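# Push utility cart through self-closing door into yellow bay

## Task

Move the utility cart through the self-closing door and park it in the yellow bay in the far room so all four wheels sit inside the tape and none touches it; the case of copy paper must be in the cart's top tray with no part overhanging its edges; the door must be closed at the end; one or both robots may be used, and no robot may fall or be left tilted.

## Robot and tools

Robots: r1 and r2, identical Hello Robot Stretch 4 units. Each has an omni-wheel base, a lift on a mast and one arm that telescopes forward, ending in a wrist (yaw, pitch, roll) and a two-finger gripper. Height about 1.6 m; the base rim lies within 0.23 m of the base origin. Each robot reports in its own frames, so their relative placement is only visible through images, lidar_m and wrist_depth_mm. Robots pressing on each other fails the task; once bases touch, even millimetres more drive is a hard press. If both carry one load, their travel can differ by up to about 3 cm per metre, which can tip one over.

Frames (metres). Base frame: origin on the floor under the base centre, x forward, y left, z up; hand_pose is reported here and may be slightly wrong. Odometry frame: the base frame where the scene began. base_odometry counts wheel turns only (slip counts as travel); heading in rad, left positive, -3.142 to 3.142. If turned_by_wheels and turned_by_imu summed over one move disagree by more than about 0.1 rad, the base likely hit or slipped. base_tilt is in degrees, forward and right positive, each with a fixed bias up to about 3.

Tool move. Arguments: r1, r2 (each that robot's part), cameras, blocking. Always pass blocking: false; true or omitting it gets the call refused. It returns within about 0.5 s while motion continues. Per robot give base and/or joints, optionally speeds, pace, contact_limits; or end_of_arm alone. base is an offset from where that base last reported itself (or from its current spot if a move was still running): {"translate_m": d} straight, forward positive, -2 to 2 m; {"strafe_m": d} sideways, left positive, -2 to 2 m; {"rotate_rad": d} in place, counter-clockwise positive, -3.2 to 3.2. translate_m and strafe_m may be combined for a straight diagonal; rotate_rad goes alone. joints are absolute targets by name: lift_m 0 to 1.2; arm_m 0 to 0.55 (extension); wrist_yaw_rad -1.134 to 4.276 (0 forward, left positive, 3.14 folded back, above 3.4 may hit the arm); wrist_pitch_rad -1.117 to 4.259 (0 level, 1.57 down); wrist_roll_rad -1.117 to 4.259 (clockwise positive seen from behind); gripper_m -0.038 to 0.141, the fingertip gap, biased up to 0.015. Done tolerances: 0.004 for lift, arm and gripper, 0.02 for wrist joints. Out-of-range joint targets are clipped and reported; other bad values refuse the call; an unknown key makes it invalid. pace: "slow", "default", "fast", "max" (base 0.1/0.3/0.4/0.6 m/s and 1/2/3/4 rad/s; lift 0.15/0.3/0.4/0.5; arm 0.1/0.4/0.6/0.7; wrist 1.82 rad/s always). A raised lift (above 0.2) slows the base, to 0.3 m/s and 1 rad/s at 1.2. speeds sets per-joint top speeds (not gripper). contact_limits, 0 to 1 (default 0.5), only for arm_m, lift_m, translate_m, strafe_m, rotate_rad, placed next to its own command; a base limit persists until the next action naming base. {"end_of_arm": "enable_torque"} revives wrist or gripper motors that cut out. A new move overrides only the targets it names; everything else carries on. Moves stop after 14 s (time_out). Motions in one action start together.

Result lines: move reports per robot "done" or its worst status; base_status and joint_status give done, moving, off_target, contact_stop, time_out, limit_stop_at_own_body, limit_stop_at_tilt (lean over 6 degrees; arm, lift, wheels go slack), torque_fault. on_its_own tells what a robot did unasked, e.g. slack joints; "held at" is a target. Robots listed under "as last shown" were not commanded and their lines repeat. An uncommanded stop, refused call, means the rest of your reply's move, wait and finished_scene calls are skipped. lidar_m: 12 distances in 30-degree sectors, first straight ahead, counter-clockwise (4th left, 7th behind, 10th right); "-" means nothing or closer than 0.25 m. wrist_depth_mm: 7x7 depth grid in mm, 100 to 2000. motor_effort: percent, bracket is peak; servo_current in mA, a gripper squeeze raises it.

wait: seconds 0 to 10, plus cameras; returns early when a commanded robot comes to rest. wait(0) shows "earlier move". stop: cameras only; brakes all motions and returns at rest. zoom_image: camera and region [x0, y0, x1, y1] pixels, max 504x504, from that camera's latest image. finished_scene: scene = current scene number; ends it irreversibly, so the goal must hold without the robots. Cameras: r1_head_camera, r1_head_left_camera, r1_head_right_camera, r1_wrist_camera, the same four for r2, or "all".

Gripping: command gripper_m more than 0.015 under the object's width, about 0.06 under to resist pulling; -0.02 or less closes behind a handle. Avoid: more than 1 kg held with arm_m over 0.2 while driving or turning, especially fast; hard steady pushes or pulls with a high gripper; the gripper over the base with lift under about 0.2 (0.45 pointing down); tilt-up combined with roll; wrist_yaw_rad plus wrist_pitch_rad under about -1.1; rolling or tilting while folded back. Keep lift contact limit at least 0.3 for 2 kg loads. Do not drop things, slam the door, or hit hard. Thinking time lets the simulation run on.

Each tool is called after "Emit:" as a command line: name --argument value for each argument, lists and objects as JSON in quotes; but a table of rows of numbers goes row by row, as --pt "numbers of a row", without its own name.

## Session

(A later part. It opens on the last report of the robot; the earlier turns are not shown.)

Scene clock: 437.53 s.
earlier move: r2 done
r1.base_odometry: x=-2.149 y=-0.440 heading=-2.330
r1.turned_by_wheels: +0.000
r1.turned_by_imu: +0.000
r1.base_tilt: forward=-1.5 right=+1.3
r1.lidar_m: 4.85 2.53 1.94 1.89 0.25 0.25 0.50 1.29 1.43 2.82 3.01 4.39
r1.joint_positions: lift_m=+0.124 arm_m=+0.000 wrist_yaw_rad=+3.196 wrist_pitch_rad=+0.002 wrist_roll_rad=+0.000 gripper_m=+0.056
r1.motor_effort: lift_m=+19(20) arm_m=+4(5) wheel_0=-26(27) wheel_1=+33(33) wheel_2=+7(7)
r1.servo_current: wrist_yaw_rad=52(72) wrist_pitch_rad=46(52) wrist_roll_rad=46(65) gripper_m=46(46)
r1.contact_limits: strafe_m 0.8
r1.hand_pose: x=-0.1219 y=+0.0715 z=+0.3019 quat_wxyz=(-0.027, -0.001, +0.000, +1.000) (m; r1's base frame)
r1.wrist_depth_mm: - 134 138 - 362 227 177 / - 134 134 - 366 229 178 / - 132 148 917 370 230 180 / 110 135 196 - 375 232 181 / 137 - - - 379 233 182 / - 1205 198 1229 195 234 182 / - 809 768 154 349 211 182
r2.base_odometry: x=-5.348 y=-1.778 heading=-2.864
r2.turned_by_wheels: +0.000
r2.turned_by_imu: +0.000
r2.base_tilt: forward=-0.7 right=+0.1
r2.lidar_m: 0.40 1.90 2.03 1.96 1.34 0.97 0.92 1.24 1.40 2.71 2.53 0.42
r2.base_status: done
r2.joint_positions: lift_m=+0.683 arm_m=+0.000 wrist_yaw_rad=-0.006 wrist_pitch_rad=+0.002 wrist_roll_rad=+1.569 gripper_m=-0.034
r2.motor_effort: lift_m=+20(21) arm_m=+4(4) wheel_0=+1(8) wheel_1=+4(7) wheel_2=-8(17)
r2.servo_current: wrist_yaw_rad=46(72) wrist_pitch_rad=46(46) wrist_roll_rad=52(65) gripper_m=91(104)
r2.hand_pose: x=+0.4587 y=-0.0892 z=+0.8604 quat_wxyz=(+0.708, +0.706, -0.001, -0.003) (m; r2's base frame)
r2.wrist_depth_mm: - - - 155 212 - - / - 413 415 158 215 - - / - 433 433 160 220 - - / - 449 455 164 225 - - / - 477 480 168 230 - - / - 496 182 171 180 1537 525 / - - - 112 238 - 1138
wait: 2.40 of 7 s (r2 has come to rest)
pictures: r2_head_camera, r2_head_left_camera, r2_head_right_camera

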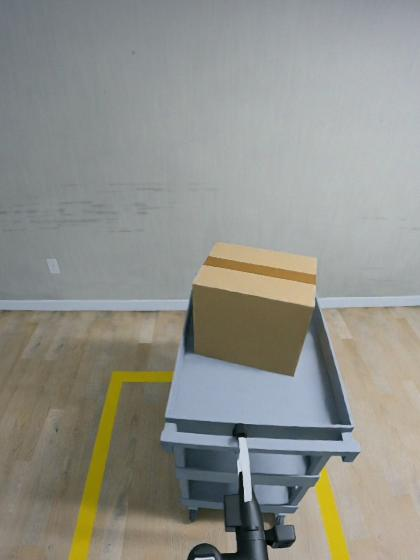

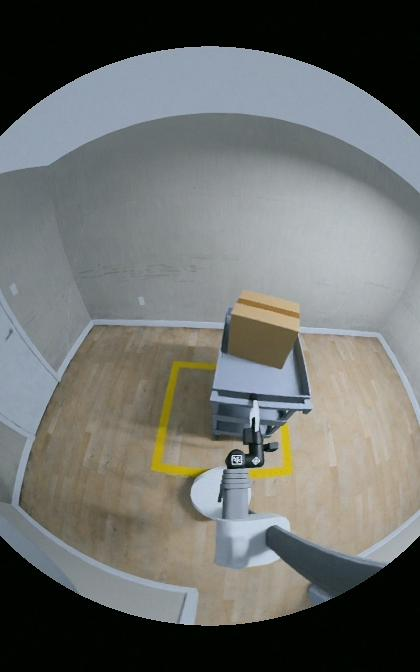

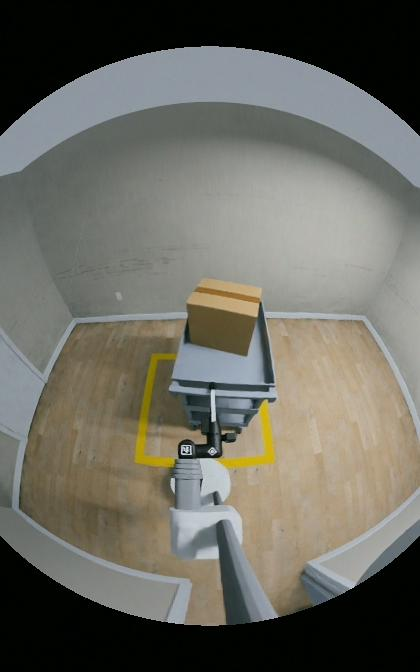

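Emit:
move --blocking false --r2 '{"joints":{"gripper_m":0.11}}' --cameras '[]'

Emit:
wait --seconds 4 --cameras '[]'

Emit:
move --blocking false --r2 '{"base":{"translate_m":-0.3},"pace":"slow"}' --cameras '[]'

Emit:
wait --seconds 5 --cameras '["r2_head_camera","r2_wrist_camera"]'

Emit:
move --blocking false --r2 '{"base":{"strafe_m":-0.8}}' --cameras '[]'

Emit:
wait --seconds 7 --cameras '["r2_head_camera","r2_head_left_camera","r2_head_right_camera"]'

Emit:
zoom_image --camera "r2_head_left_camera" --region '[50, 280, 270, 500]'

Scene clock: 448.57 s.
move: r2 moving
r1: as last shown
r1.base_tilt: forward=-1.6 right=+1.3
r1.lidar_m: 4.85 2.56 1.95 1.89 0.25 0.25 0.48 1.29 1.44 2.83 2.98 4.36
r1.motor_effort: lift_m=+19(20) arm_m=+4(4) wheel_0=-27(27) wheel_1=+33(33) wheel_2=+6(7)
r1.servo_current: wrist_yaw_rad=52(65) wrist_pitch_rad=46(46) wrist_roll_rad=52(72) gripper_m=39(46)
r1.contact_limits: strafe_m 0.8
r1.wrist_depth_mm: - 134 138 - 362 227 177 / - 134 134 - 366 229 178 / - 132 148 917 373 231 180 / 110 135 196 - 377 232 181 / 137 - - - 375 233 181 / - 1229 198 1205 195 234 182 / - 809 759 154 351 211 181
r2.base_odometry: x=-5.348 y=-1.778 heading=-2.864
r2.turned_by_wheels: +0.000
r2.turned_by_imu: +0.000
r2.base_tilt: forward=-0.7 right=+0.0
r2.lidar_m: 0.40 1.93 2.06 1.96 1.34 0.96 0.94 1.24 1.43 2.70 2.53 0.41
r2.joint_positions: lift_m=+0.683 arm_m=+0.000 wrist_yaw_rad=-0.006 wrist_pitch_rad=+0.002 wrist_roll_rad=+1.569 gripper_m=-0.009
r2.joint_status: gripper_m moving
r2.motor_effort: lift_m=+21(21) arm_m=+4(4) wheel_0=+1(1) wheel_1=+4(5) wheel_2=-9(9)
r2.servo_current: wrist_yaw_rad=46(59) wrist_pitch_rad=39(46) wrist_roll_rad=46(59) gripper_m=65(111)
r2.hand_pose: x=+0.4587 y=-0.0892 z=+0.8604 quat_wxyz=(+0.708, +0.706, -0.001, -0.003) (m; r2's base frame)
r2.wrist_depth_mm: - - - 158 215 - - / - 415 418 161 220 - - / - 436 436 164 224 - - / - 459 455 169 229 - - / - 484 484 172 233 - - / - - 186 175 183 1576 525 / - - - 112 244 1661 1205
pictures: none

Scene clock: 450.20 s.
earlier move: r2 done
r1.base_odometry: x=-2.149 y=-0.440 heading=-2.330
r1.turned_by_wheels: +0.000
r1.turned_by_imu: +0.000
r1.base_tilt: forward=-1.6 right=+1.3
r1.lidar_m: 4.83 2.54 1.95 1.88 0.25 0.25 0.48 1.27 1.46 2.80 3.01 4.40
r1.joint_positions: lift_m=+0.124 arm_m=+0.000 wrist_yaw_rad=+3.196 wrist_pitch_rad=+0.002 wrist_roll_rad=+0.000 gripper_m=+0.056
r1.motor_effort: lift_m=+20(20) arm_m=+4(4) wheel_0=-27(27) wheel_1=+33(33) wheel_2=+6(7)
r1.servo_current: wrist_yaw_rad=52(65) wrist_pitch_rad=39(52) wrist_roll_rad=46(72) gripper_m=39(52)
r1.contact_limits: strafe_m 0.8
r1.hand_pose: x=-0.1219 y=+0.0715 z=+0.3019 quat_wxyz=(-0.027, -0.001, +0.000, +1.000) (m; r1's base frame)
r1.wrist_depth_mm: - 134 138 - 362 227 178 / - 134 134 - 366 229 178 / - 132 148 917 373 231 180 / 109 135 196 - 375 232 181 / 137 - - - 377 233 182 / - 1229 198 1205 194 234 182 / - 809 759 154 351 211 181
r2.base_odometry: x=-5.348 y=-1.778 heading=-2.864
r2.turned_by_wheels: +0.000
r2.turned_by_imu: +0.000
r2.base_tilt: forward=-0.7 right=+0.1
r2.lidar_m: 0.40 1.90 2.05 1.97 1.33 0.95 0.95 1.24 1.38 2.70 2.54 0.41
r2.joint_positions: lift_m=+0.683 arm_m=+0.000 wrist_yaw_rad=-0.006 wrist_pitch_rad=+0.002 wrist_roll_rad=+1.569 gripper_m=+0.110
r2.joint_status: all done
r2.motor_effort: lift_m=+20(21) arm_m=+4(4) wheel_0=+1(1) wheel_1=+4(5) wheel_2=-9(9)
r2.servo_current: wrist_yaw_rad=59(65) wrist_pitch_rad=33(46) wrist_roll_rad=46(59) gripper_m=52(111)
r2.hand_pose: x=+0.4587 y=-0.0892 z=+0.8604 quat_wxyz=(+0.708, +0.706, -0.001, -0.003) (m; r2's base frame)
r2.wrist_depth_mm: - - - 165 222 - - / - 427 427 168 227 - - / - 442 439 172 232 - - / - 466 469 175 237 - - / - 492 500 180 241 - - / - - 190 182 186 1661 521 / - - - 112 250 - 1255
wait: 1.63 of 4 s (r2 has come to rest)
pictures: none

Scene clock: 450.70 s.
move: r2 moving
r1: as last shown
r1.lidar_m: 4.85 2.52 1.94 1.89 0.25 0.25 0.45 1.28 1.45 2.81 3.00 4.38
r1.motor_effort: lift_m=+19(19) arm_m=+4(4) wheel_0=-27(27) wheel_1=+33(33) wheel_2=+7(7)
r1.servo_current: wrist_yaw_rad=59(72) wrist_pitch_rad=46(46) wrist_roll_rad=59(78) gripper_m=46(46)
r1.contact_limits: strafe_m 0.8
r1.wrist_depth_mm: - 134 138 - 362 226 177 / - 134 134 - 366 229 178 / - 132 148 917 373 230 180 / 109 135 196 - 375 232 181 / 137 - - - 377 233 182 / - 1255 198 1205 195 234 182 / - 820 768 154 351 210 182
r2.base_odometry: x=-5.337 y=-1.775 heading=-2.864
r2.turned_by_wheels: +0.000
r2.turned_by_imu: +0.000
r2.base_tilt: forward=-0.7 right=+0.1
r2.lidar_m: 0.41 1.93 2.03 1.95 1.30 0.95 0.91 1.23 1.37 2.69 2.53 0.39
r2.base_status: translate_m moving
r2.joint_positions: lift_m=+0.683 arm_m=+0.000 wrist_yaw_rad=-0.003 wrist_pitch_rad=+0.002 wrist_roll_rad=+1.569 gripper_m=+0.110
r2.measured_speeds: translate_m=-0.047 strafe_m=+0.000 rotate_rad=-0.001 lift_m=+0.000 arm_m=+0.000 wrist_yaw_rad=+0.000 wrist_pitch_rad=+0.000 wrist_roll_rad=+0.000
r2.motor_effort: lift_m=+18(20) arm_m=+4(4) wheel_0=-6(10) wheel_1=-6(8) wheel_2=+8(10)
r2.servo_current: wrist_yaw_rad=39(59) wrist_pitch_rad=46(46) wrist_roll_rad=52(52) gripper_m=46(59)
r2.hand_pose: x=+0.4590 y=-0.0883 z=+0.8607 quat_wxyz=(+0.708, +0.706, +0.000, -0.002) (m; r2's base frame)
r2.wrist_depth_mm: - - - 173 229 - - / - 427 427 176 235 - - / - 455 452 181 239 - - / - 477 484 185 245 - - / - 508 500 190 250 - - / - - 195 192 216 1499 517 / - - - 112 - 1708 1229
pictures: none

Scene clock: 454.50 s.
earlier move: r2 done
r1.base_odometry: x=-2.149 y=-0.440 heading=-2.330
r1.turned_by_wheels: +0.000
r1.turned_by_imu: +0.000
r1.base_tilt: forward=-1.6 right=+1.3
r1.lidar_m: 4.83 2.51 1.96 1.90 0.26 0.25 0.47 1.29 1.44 2.82 3.02 4.40
r1.joint_positions: lift_m=+0.124 arm_m=+0.000 wrist_yaw_rad=+3.196 wrist_pitch_rad=+0.002 wrist_roll_rad=+0.000 gripper_m=+0.056
r1.motor_effort: lift_m=+19(20) arm_m=+4(4) wheel_0=-27(27) wheel_1=+33(33) wheel_2=+6(7)
r1.servo_current: wrist_yaw_rad=46(78) wrist_pitch_rad=39(52) wrist_roll_rad=39(78) gripper_m=39(52)
r1.contact_limits: strafe_m 0.8
r1.hand_pose: x=-0.1219 y=+0.0715 z=+0.3019 quat_wxyz=(-0.027, -0.001, +0.000, +1.000) (m; r1's base frame)
r1.wrist_depth_mm: - 134 138 - 362 227 177 / - 134 134 - 366 229 178 / - 132 148 917 370 230 179 / 110 135 196 - 375 232 181 / 137 1756 1983 - 377 233 182 / - 1229 198 1205 195 235 182 / - 809 759 153 351 210 182
r2.base_odometry: x=-5.060 y=-1.696 heading=-2.864
r2.turned_by_wheels: +0.000
r2.turned_by_imu: +0.000
r2.base_tilt: forward=-0.6 right=+0.1
r2.lidar_m: 0.69 2.20 2.04 1.97 0.90 0.68 0.62 1.08 1.04 2.69 2.82 0.70
r2.base_status: done
r2.joint_positions: lift_m=+0.683 arm_m=+0.000 wrist_yaw_rad=-0.003 wrist_pitch_rad=+0.002 wrist_roll_rad=+1.569 gripper_m=+0.110
r2.motor_effort: lift_m=+17(20) arm_m=+4(4) wheel_0=-4(10) wheel_1=-5(8) wheel_2=+6(10)
r2.servo_current: wrist_yaw_rad=59(59) wrist_pitch_rad=39(46) wrist_roll_rad=46(59) gripper_m=46(59)
r2.hand_pose: x=+0.4590 y=-0.0883 z=+0.8607 quat_wxyz=(+0.708, +0.706, +0.000, -0.002) (m; r2's base frame)
r2.wrist_depth_mm: - - - 445 - 1661 504 / - - - 508 - - 517 / - - 723 707 - - 530 / - - 768 768 - - 539 / - - 809 820 - 798 554 / - - 193 - 188 564 574 / - - - 112 - 1661 1229
wait: 3.80 of 5 s (r2 has come to rest)
pictures: r2_head_camera, r2_wrist_camera

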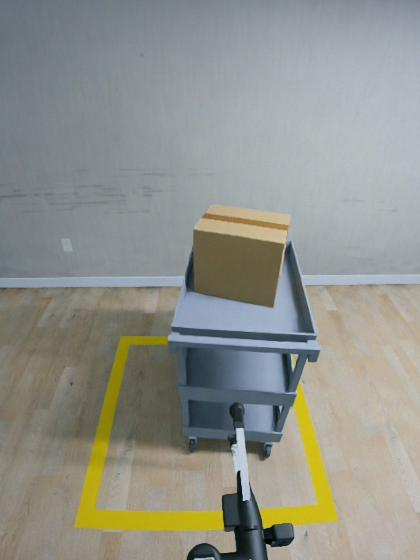

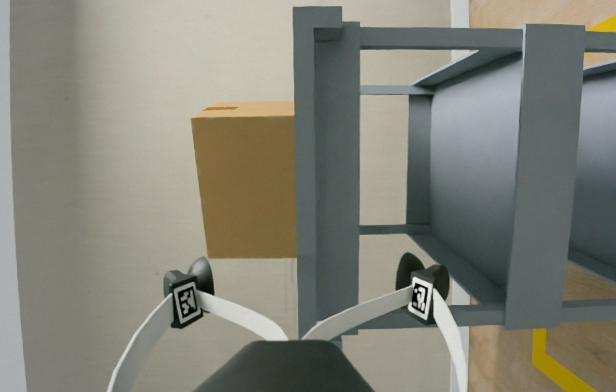

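Scene clock: 455.00 s.
move: r2 moving
r1: as last shown
r1.lidar_m: 4.84 2.53 1.93 1.89 0.25 0.25 0.45 1.29 1.48 2.83 3.02 4.34
r1.servo_current: wrist_yaw_rad=59(65) wrist_pitch_rad=39(46) wrist_roll_rad=65(65) gripper_m=39(46)
r1.contact_limits: strafe_m 0.8
r1.wrist_depth_mm: - 134 138 - 362 227 177 / - 134 134 - 366 229 179 / - 132 148 917 373 231 180 / 109 135 196 - 377 232 181 / 137 1756 1808 - 377 233 182 / - 1205 198 1205 195 233 182 / - 820 768 154 349 210 182
r2.base_odometry: x=-5.070 y=-1.661 heading=-2.864
r2.turned_by_wheels: +0.000
r2.turned_by_imu: +0.000
r2.base_tilt: forward=-0.7 right=+0.0
r2.lidar_m: 0.67 2.19 2.10 2.02 0.92 0.65 0.65 1.04 0.98 2.66 2.80 0.67
r2.base_status: strafe_m moving
r2.joint_positions: lift_m=+0.683 arm_m=+0.000 wrist_yaw_rad=-0.003 wrist_pitch_rad=+0.002 wrist_roll_rad=+1.569 gripper_m=+0.110
r2.measured_speeds: translate_m=+0.000 strafe_m=-0.140 rotate_rad=-0.002 lift_m=+0.000 arm_m=+0.000 wrist_yaw_rad=+0.000 wrist_pitch_rad=+0.000 wrist_roll_rad=+0.000
r2.motor_effort: lift_m=+17(18) arm_m=+4(4) wheel_0=+7(12) wheel_1=-11(13) wheel_2=+1(4)
r2.servo_current: wrist_yaw_rad=52(65) wrist_pitch_rad=39(46) wrist_roll_rad=46(65) gripper_m=52(59)
r2.hand_pose: x=+0.4590 y=-0.0882 z=+0.8607 quat_wxyz=(+0.708, +0.706, +0.000, -0.002) (m; r2's base frame)
r2.wrist_depth_mm: - - - - - 1756 1205 / - - - 504 - - 504 / - - 750 512 - - - / - - 768 768 - - 539 / - - 798 798 - - 544 / - - 193 - 191 564 574 / - - - 112 - 1618 1160
pictures: none

Scene clock: 458.50 s.
earlier move: r2 done
r1.base_odometry: x=-2.149 y=-0.440 heading=-2.330
r1.turned_by_wheels: +0.000
r1.turned_by_imu: +0.000
r1.base_tilt: forward=-1.6 right=+1.3
r1.lidar_m: 4.87 2.54 1.94 1.89 0.25 0.25 0.48 1.28 1.45 2.83 3.03 4.40
r1.joint_positions: lift_m=+0.124 arm_m=+0.000 wrist_yaw_rad=+3.196 wrist_pitch_rad=+0.002 wrist_roll_rad=+0.000 gripper_m=+0.056
r1.motor_effort: lift_m=+19(20) arm_m=+4(4) wheel_0=-26(27) wheel_1=+33(33) wheel_2=+6(7)
r1.servo_current: wrist_yaw_rad=78(78) wrist_pitch_rad=52(52) wrist_roll_rad=46(65) gripper_m=46(46)
r1.contact_limits: strafe_m 0.8
r1.hand_pose: x=-0.1219 y=+0.0715 z=+0.3019 quat_wxyz=(-0.027, -0.001, +0.000, +1.000) (m; r1's base frame)
r1.wrist_depth_mm: - 134 138 - 362 227 177 / - 134 134 - 366 229 179 / - 132 148 917 373 231 180 / 109 135 196 - 375 232 181 / 137 - - 1808 375 234 182 / - 1229 198 1205 194 234 182 / - 820 759 154 351 211 181
r2.base_odometry: x=-5.279 y=-0.926 heading=-2.864
r2.turned_by_wheels: +0.000
r2.turned_by_imu: +0.001
r2.base_tilt: forward=-0.7 right=+0.1
r2.lidar_m: 1.36 0.78 0.97 2.43 1.11 4.09 0.64 0.70 0.98 1.89 2.00 2.14
r2.base_status: done
r2.joint_positions: lift_m=+0.683 arm_m=+0.000 wrist_yaw_rad=-0.003 wrist_pitch_rad=+0.002 wrist_roll_rad=+1.569 gripper_m=+0.110
r2.motor_effort: lift_m=+17(18) arm_m=+4(4) wheel_0=+3(14) wheel_1=-2(13) wheel_2=+0(4)
r2.servo_current: wrist_yaw_rad=46(65) wrist_pitch_rad=39(52) wrist_roll_rad=39(65) gripper_m=52(59)
r2.hand_pose: x=+0.4590 y=-0.0882 z=+0.8607 quat_wxyz=(+0.708, +0.706, +0.000, -0.002) (m; r2's base frame)
r2.wrist_depth_mm: - - - - - 1708 1205 / - - - - - 1708 1205 / - - - - - 1808 1255 / - - - - - 1808 1255 / - - - - - 1661 1229 / - - 193 - 183 1537 1229 / - - - 112 - 1708 1098
wait: 3.50 of 7 s (r2 has come to rest)
pictures: r2_head_camera, r2_head_left_camera, r2_head_right_camera

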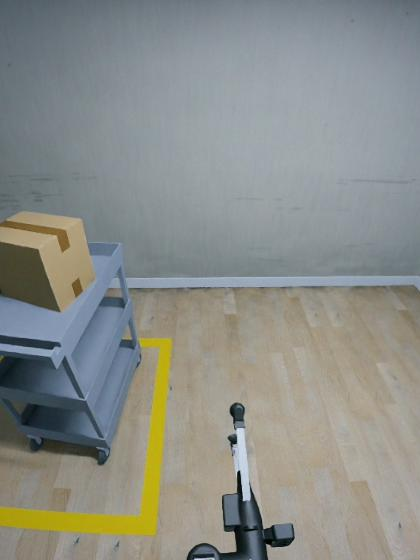

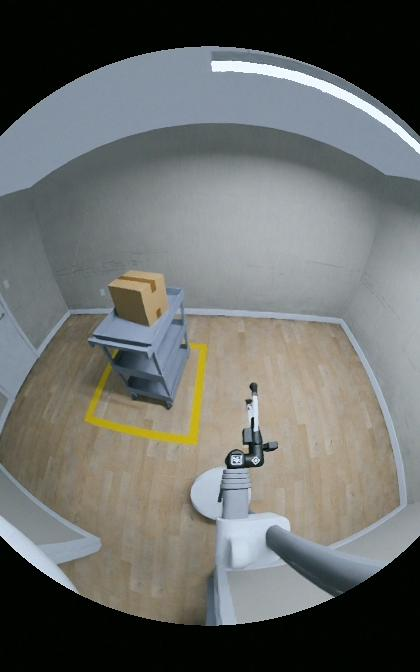

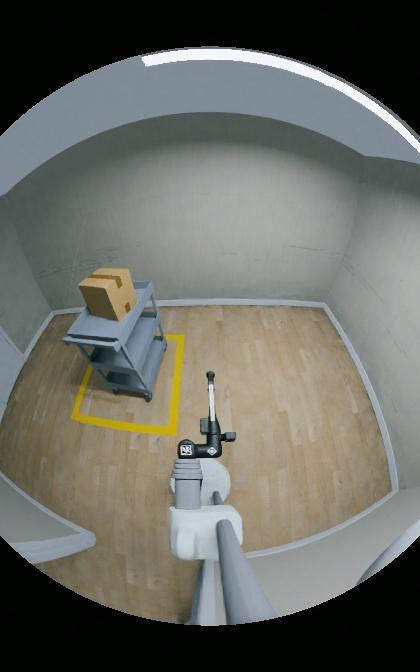

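Scaled by 2.291 from the camera's 420x672 image, which has a finer 600x960 frame.

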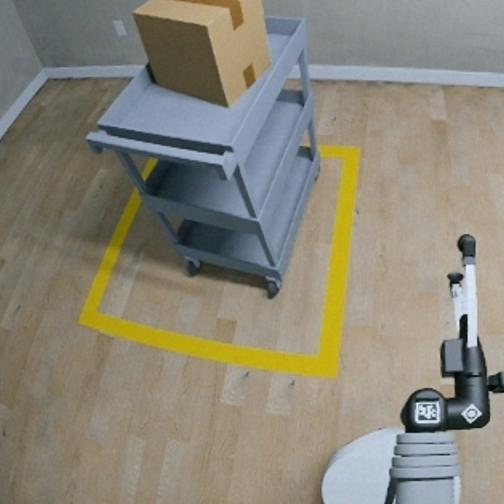

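Emit:
zoom_image --camera "r2_head_camera" --region '[60, 310, 200, 480]'

Emit:
zoom_image --camera "r2_head_left_camera" --region '[150, 330, 230, 410]'

Scaled by 2.965 from the camera's 420x560 image, which has a finer 1200x1600 frame.

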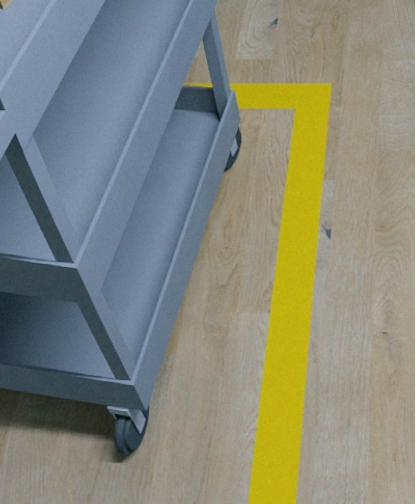

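Scaled by 6.300 from the camera's 420x672 image, which has a finer 600x960 frame.

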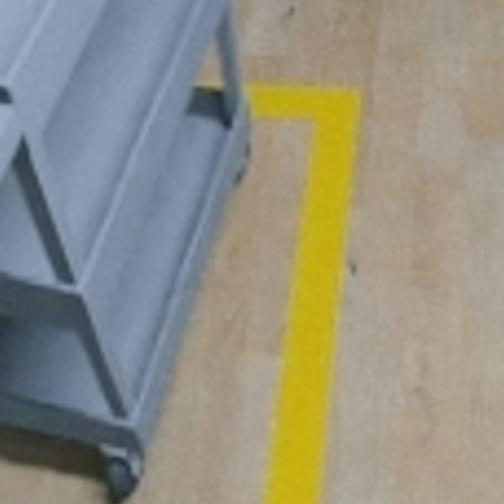

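Emit:
move --blocking false --r1 '{"base":{"translate_m":1.0},"pace":"slow"}' --cameras '[]'

Emit:
wait --seconds 10 --cameras '[]'

Emit:
wait --seconds 6 --cameras '["r1_head_left_camera","r1_head_right_camera","r1_wrist_camera"]'

Scene clock: 472.47 s.
move: r1 contact_stop
r1.base_odometry: x=-2.150 y=-0.439 heading=-2.328
r1.turned_by_wheels: +0.002
r1.turned_by_imu: +0.002
r1.base_tilt: forward=-1.6 right=+1.3
r1.lidar_m: 4.84 2.53 1.92 1.89 0.25 0.25 0.42 1.29 1.45 2.82 3.02 4.40
r1.base_status: translate_m contact_stop
r1.joint_positions: lift_m=+0.124 arm_m=+0.000 wrist_yaw_rad=+3.196 wrist_pitch_rad=+0.002 wrist_roll_rad=+0.000 gripper_m=+0.056
r1.on_its_own: the wheels are slack since a contact_stop
r1.motor_effort: lift_m=+19(20) arm_m=+4(4) wheel_0=+2(27) wheel_1=+1(31) wheel_2=+0(5)
r1.servo_current: wrist_yaw_rad=52(65) wrist_pitch_rad=46(46) wrist_roll_rad=59(59) gripper_m=39(46)
r1.hand_pose: x=-0.1219 y=+0.0715 z=+0.3019 quat_wxyz=(-0.027, -0.001, +0.000, +1.000) (m; r1's base frame)
r1.wrist_depth_mm: - 134 139 - 364 226 177 / - 130 134 - 368 229 178 / - 132 148 917 373 230 180 / 110 135 196 - 377 232 181 / 137 - - 1983 377 233 182 / - 1229 198 1205 194 234 181 / - 809 759 154 351 210 182
r2: as last shown
r2.turned_by_imu: +0.000
r2.base_tilt: forward=-0.7 right=+0.0
r2.lidar_m: 1.34 0.75 0.99 2.46 1.09 4.08 0.64 0.68 0.96 1.90 1.99 2.16
r2.motor_effort: lift_m=+17(17) arm_m=+4(4) wheel_0=+3(3) wheel_1=-2(2) wheel_2=+0(1)
r2.servo_current: wrist_yaw_rad=52(52) wrist_pitch_rad=33(46) wrist_roll_rad=46(59) gripper_m=59(59)
r2.wrist_depth_mm: - - - - - 1756 1229 / - - - - - 1708 1205 / - - - - - 1808 1205 / - - - - - 1808 1229 / - - - - - 1661 1255 / - - 193 - 183 1499 1229 / - - - 112 - 1661 1098
pictures: none

not run: a stop that you did not command came earlier in this reply.

not run: a stop that you did not command came earlier in this reply.

Emit:
move --blocking false --r1 '{"base":{"translate_m":1.0},"pace":"slow","contact_limits":{"translate_m":0.9}}' --cameras '[]'

Emit:
wait --seconds 10 --cameras '["r1_head_left_camera","r1_head_right_camera","r1_wrist_camera"]'

Scene clock: 476.73 s.
earlier move: r1 contact_stop
move: r1 moving
r1.base_odometry: x=-2.158 y=-0.448 heading=-2.328
r1.turned_by_wheels: +0.000
r1.turned_by_imu: +0.000
r1.base_tilt: forward=-1.6 right=+1.3
r1.lidar_m: 4.83 2.53 1.92 1.89 0.25 0.25 0.45 1.29 1.48 2.84 3.00 4.38
r1.base_status: translate_m contact_stop (by the wheels' count: +0.000 of +1.000); translate_m moving
r1.joint_positions: lift_m=+0.124 arm_m=+0.000 wrist_yaw_rad=+3.196 wrist_pitch_rad=+0.002 wrist_roll_rad=+0.000 gripper_m=+0.056
r1.measured_speeds: translate_m=+0.048 strafe_m=+0.000 rotate_rad=-0.003 lift_m=+0.000 arm_m=+0.000 wrist_yaw_rad=+0.000 wrist_pitch_rad=+0.000 wrist_roll_rad=+0.000
r1.motor_effort: lift_m=+19(20) arm_m=+4(4) wheel_0=+4(5) wheel_1=+7(10) wheel_2=-4(5)
r1.servo_current: wrist_yaw_rad=26(59) wrist_pitch_rad=39(46) wrist_roll_rad=52(59) gripper_m=46(46)
r1.contact_limits: translate_m 0.9
r1.hand_pose: x=-0.1219 y=+0.0715 z=+0.3019 quat_wxyz=(-0.027, -0.001, +0.000, +1.000) (m; r1's base frame)
r1.wrist_depth_mm: - 134 139 - 366 227 177 / - 130 134 - 368 229 179 / - 132 148 946 373 231 180 / 110 135 197 - 377 233 181 / 137 - - 1983 379 234 182 / - 1229 198 1205 194 235 182 / - 809 759 154 355 211 182
r2: as last shown
r2.base_tilt: forward=-0.7 right=+0.1
r2.lidar_m: 1.33 0.80 1.00 2.45 1.12 4.12 0.65 0.66 1.00 1.90 1.96 2.16
r2.motor_effort: lift_m=+17(18) arm_m=+4(4) wheel_0=+2(3) wheel_1=-2(2) wheel_2=+0(0)
r2.servo_current: wrist_yaw_rad=59(59) wrist_pitch_rad=33(46) wrist_roll_rad=39(52) gripper_m=52(59)
r2.wrist_depth_mm: - - - - - 1756 1182 / - - - - - 1756 1205 / - - - - - 1756 1255 / - - - - - 1808 1205 / - - - - - 1661 1229 / - - 193 - 183 1576 1229 / - - - 112 - 1618 1098
pictures: none

Scene clock: 486.73 s.
earlier move: r1 moving
r1.base_odometry: x=-2.828 y=-1.157 heading=-2.328
r1.turned_by_wheels: +0.000
r1.turned_by_imu: +0.005
r1.base_tilt: forward=-1.6 right=+1.3
r1.lidar_m: 3.88 2.36 1.85 1.82 1.95 1.93 1.88 2.05 2.95 2.90 3.12 3.97
r1.base_status: translate_m moving
r1.joint_positions: lift_m=+0.124 arm_m=+0.000 wrist_yaw_rad=+3.196 wrist_pitch_rad=+0.002 wrist_roll_rad=+0.000 gripper_m=+0.056
r1.measured_speeds: translate_m=+0.053 strafe_m=+0.000 rotate_rad=+0.003 lift_m=+0.000 arm_m=+0.000 wrist_yaw_rad=+0.000 wrist_pitch_rad=+0.000 wrist_roll_rad=+0.000
r1.motor_effort: lift_m=+19(20) arm_m=+4(4) wheel_0=+4(7) wheel_1=+1(14) wheel_2=-2(7)
r1.servo_current: wrist_yaw_rad=39(72) wrist_pitch_rad=39(59) wrist_roll_rad=39(78) gripper_m=39(52)
r1.contact_limits: translate_m 0.9
r1.hand_pose: x=-0.1219 y=+0.0715 z=+0.3019 quat_wxyz=(-0.027, -0.001, +0.000, +1.000) (m; r1's base frame)
r1.wrist_depth_mm: - 134 133 - - - - / - 131 134 - - - - / - 133 143 - - - - / - 134 198 - - - - / 137 - - - 1863 1808 1756 / - 1229 198 1205 193 1160 1118 / - 820 768 809 809 820 798
r2.base_odometry: x=-5.279 y=-0.926 heading=-2.864
r2.turned_by_wheels: +0.000
r2.turned_by_imu: +0.001
r2.base_tilt: forward=-0.7 right=+0.1
r2.lidar_m: 1.36 0.78 0.98 2.47 1.03 0.76 0.66 0.69 1.01 1.87 1.98 2.17
r2.joint_positions: lift_m=+0.683 arm_m=+0.000 wrist_yaw_rad=-0.003 wrist_pitch_rad=+0.002 wrist_roll_rad=+1.569 gripper_m=+0.110
r2.motor_effort: lift_m=+17(18) arm_m=+4(4) wheel_0=+2(3) wheel_1=-2(2) wheel_2=+0(1)
r2.servo_current: wrist_yaw_rad=46(65) wrist_pitch_rad=39(52) wrist_roll_rad=33(65) gripper_m=52(59)
r2.hand_pose: x=+0.4590 y=-0.0882 z=+0.8607 quat_wxyz=(+0.708, +0.706, +0.000, -0.002) (m; r2's base frame)
r2.wrist_depth_mm: - - - - - 1808 1205 / - - - - - 1808 1205 / - - - - - 1756 1229 / - - - - - 1808 1255 / - - - - - 1708 1229 / - - 193 - 184 1576 1229 / - - - 112 - 1661 1098
wait: 10.00 s; no rest
pictures: r1_head_left_camera, r1_head_right_camera, r1_wrist_camera

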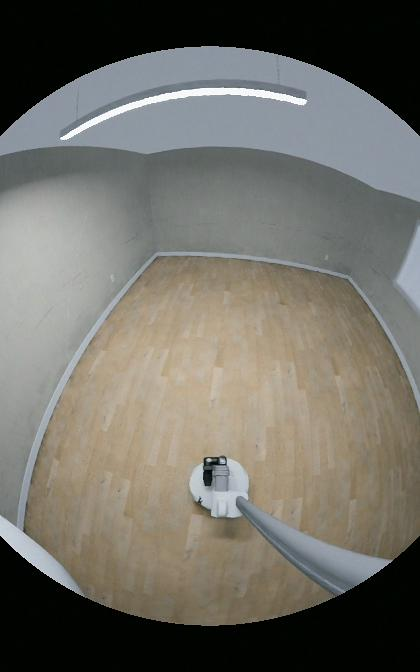

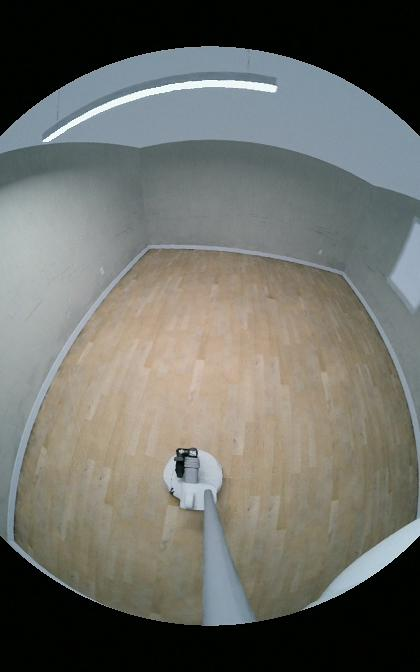

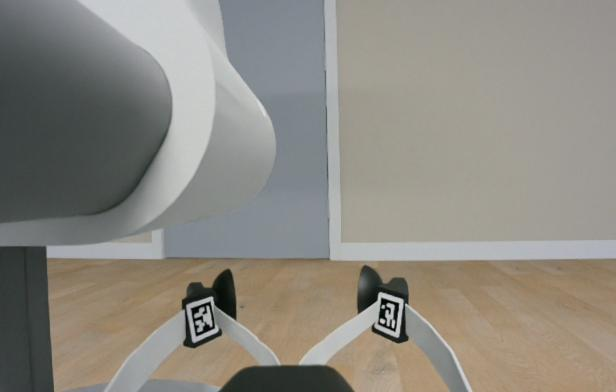

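Emit:
wait --seconds 5 --cameras '["r1_wrist_camera","r2_head_camera"]'

Emit:
zoom_image --camera "r1_wrist_camera" --region '[130, 0, 430, 280]'

Scene clock: 492.10 s.
earlier move: r1 done
r1.base_odometry: x=-2.836 y=-1.166 heading=-2.328
r1.turned_by_wheels: +0.000
r1.turned_by_imu: +0.000
r1.base_tilt: forward=-1.6 right=+1.3
r1.lidar_m: 3.85 2.35 1.84 1.80 1.97 1.93 1.85 2.06 2.97 2.89 3.14 3.95
r1.base_status: done
r1.joint_positions: lift_m=+0.124 arm_m=+0.000 wrist_yaw_rad=+3.196 wrist_pitch_rad=+0.002 wrist_roll_rad=+0.000 gripper_m=+0.056
r1.motor_effort: lift_m=+19(20) arm_m=+4(4) wheel_0=+4(7) wheel_1=+3(14) wheel_2=-1(7)
r1.servo_current: wrist_yaw_rad=33(72) wrist_pitch_rad=39(59) wrist_roll_rad=52(78) gripper_m=39(52)
r1.contact_limits: translate_m 0.9
r1.hand_pose: x=-0.1219 y=+0.0715 z=+0.3019 quat_wxyz=(-0.027, -0.001, +0.000, +1.000) (m; r1's base frame)
r1.wrist_depth_mm: - 134 134 - - - - / - 131 134 - - - - / - 133 144 - - - - / - 135 197 - - - - / 137 - - - 1863 1808 1708 / - 1229 198 1229 193 1160 1118 / - 809 759 809 798 820 798
r2.base_odometry: x=-5.279 y=-0.926 heading=-2.864
r2.turned_by_wheels: +0.000
r2.turned_by_imu: +0.000
r2.base_tilt: forward=-0.6 right=+0.1
r2.lidar_m: 1.35 0.78 0.99 2.45 1.02 0.78 0.66 0.67 0.97 1.88 2.00 2.17
r2.joint_positions: lift_m=+0.683 arm_m=+0.000 wrist_yaw_rad=-0.003 wrist_pitch_rad=+0.002 wrist_roll_rad=+1.569 gripper_m=+0.110
r2.motor_effort: lift_m=+17(18) arm_m=+4(4) wheel_0=+2(3) wheel_1=-2(2) wheel_2=+0(1)
r2.servo_current: wrist_yaw_rad=46(65) wrist_pitch_rad=33(52) wrist_roll_rad=59(65) gripper_m=59(59)
r2.hand_pose: x=+0.4590 y=-0.0882 z=+0.8607 quat_wxyz=(+0.708, +0.706, +0.000, -0.002) (m; r2's base frame)
r2.wrist_depth_mm: - - - - - 1756 1205 / - - - - - 1808 1229 / - - - - - 1756 1229 / - - - - - 1808 1255 / - - - - - 1661 1229 / - - 193 - 183 1576 1229 / - - - 112 - 1661 1078
wait: 0.00 of 5 s (r1 has come to rest)
pictures: r1_wrist_camera, r2_head_camera

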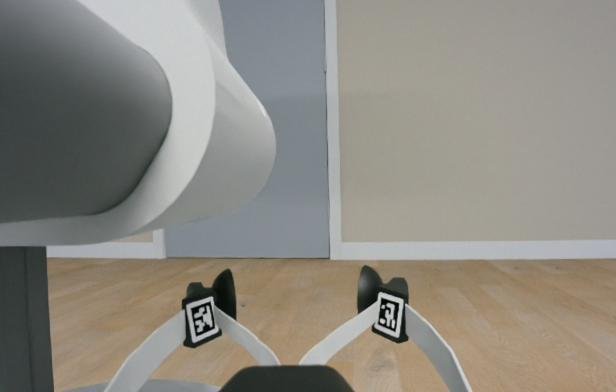

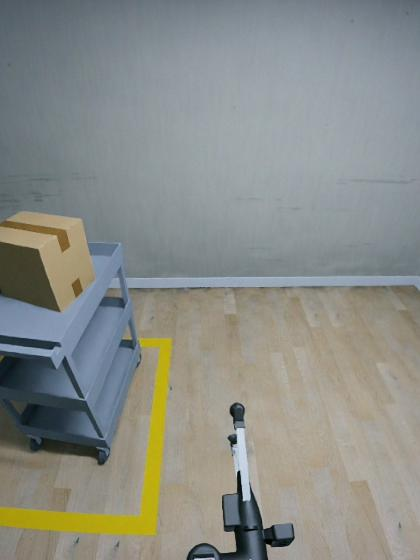

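Scaled by 1.680.

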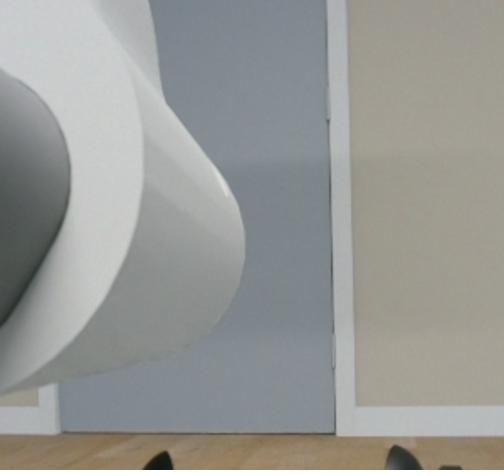

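Door is shut.

Emit:
finished_scene --scene 2

The scene is finished: the task was done.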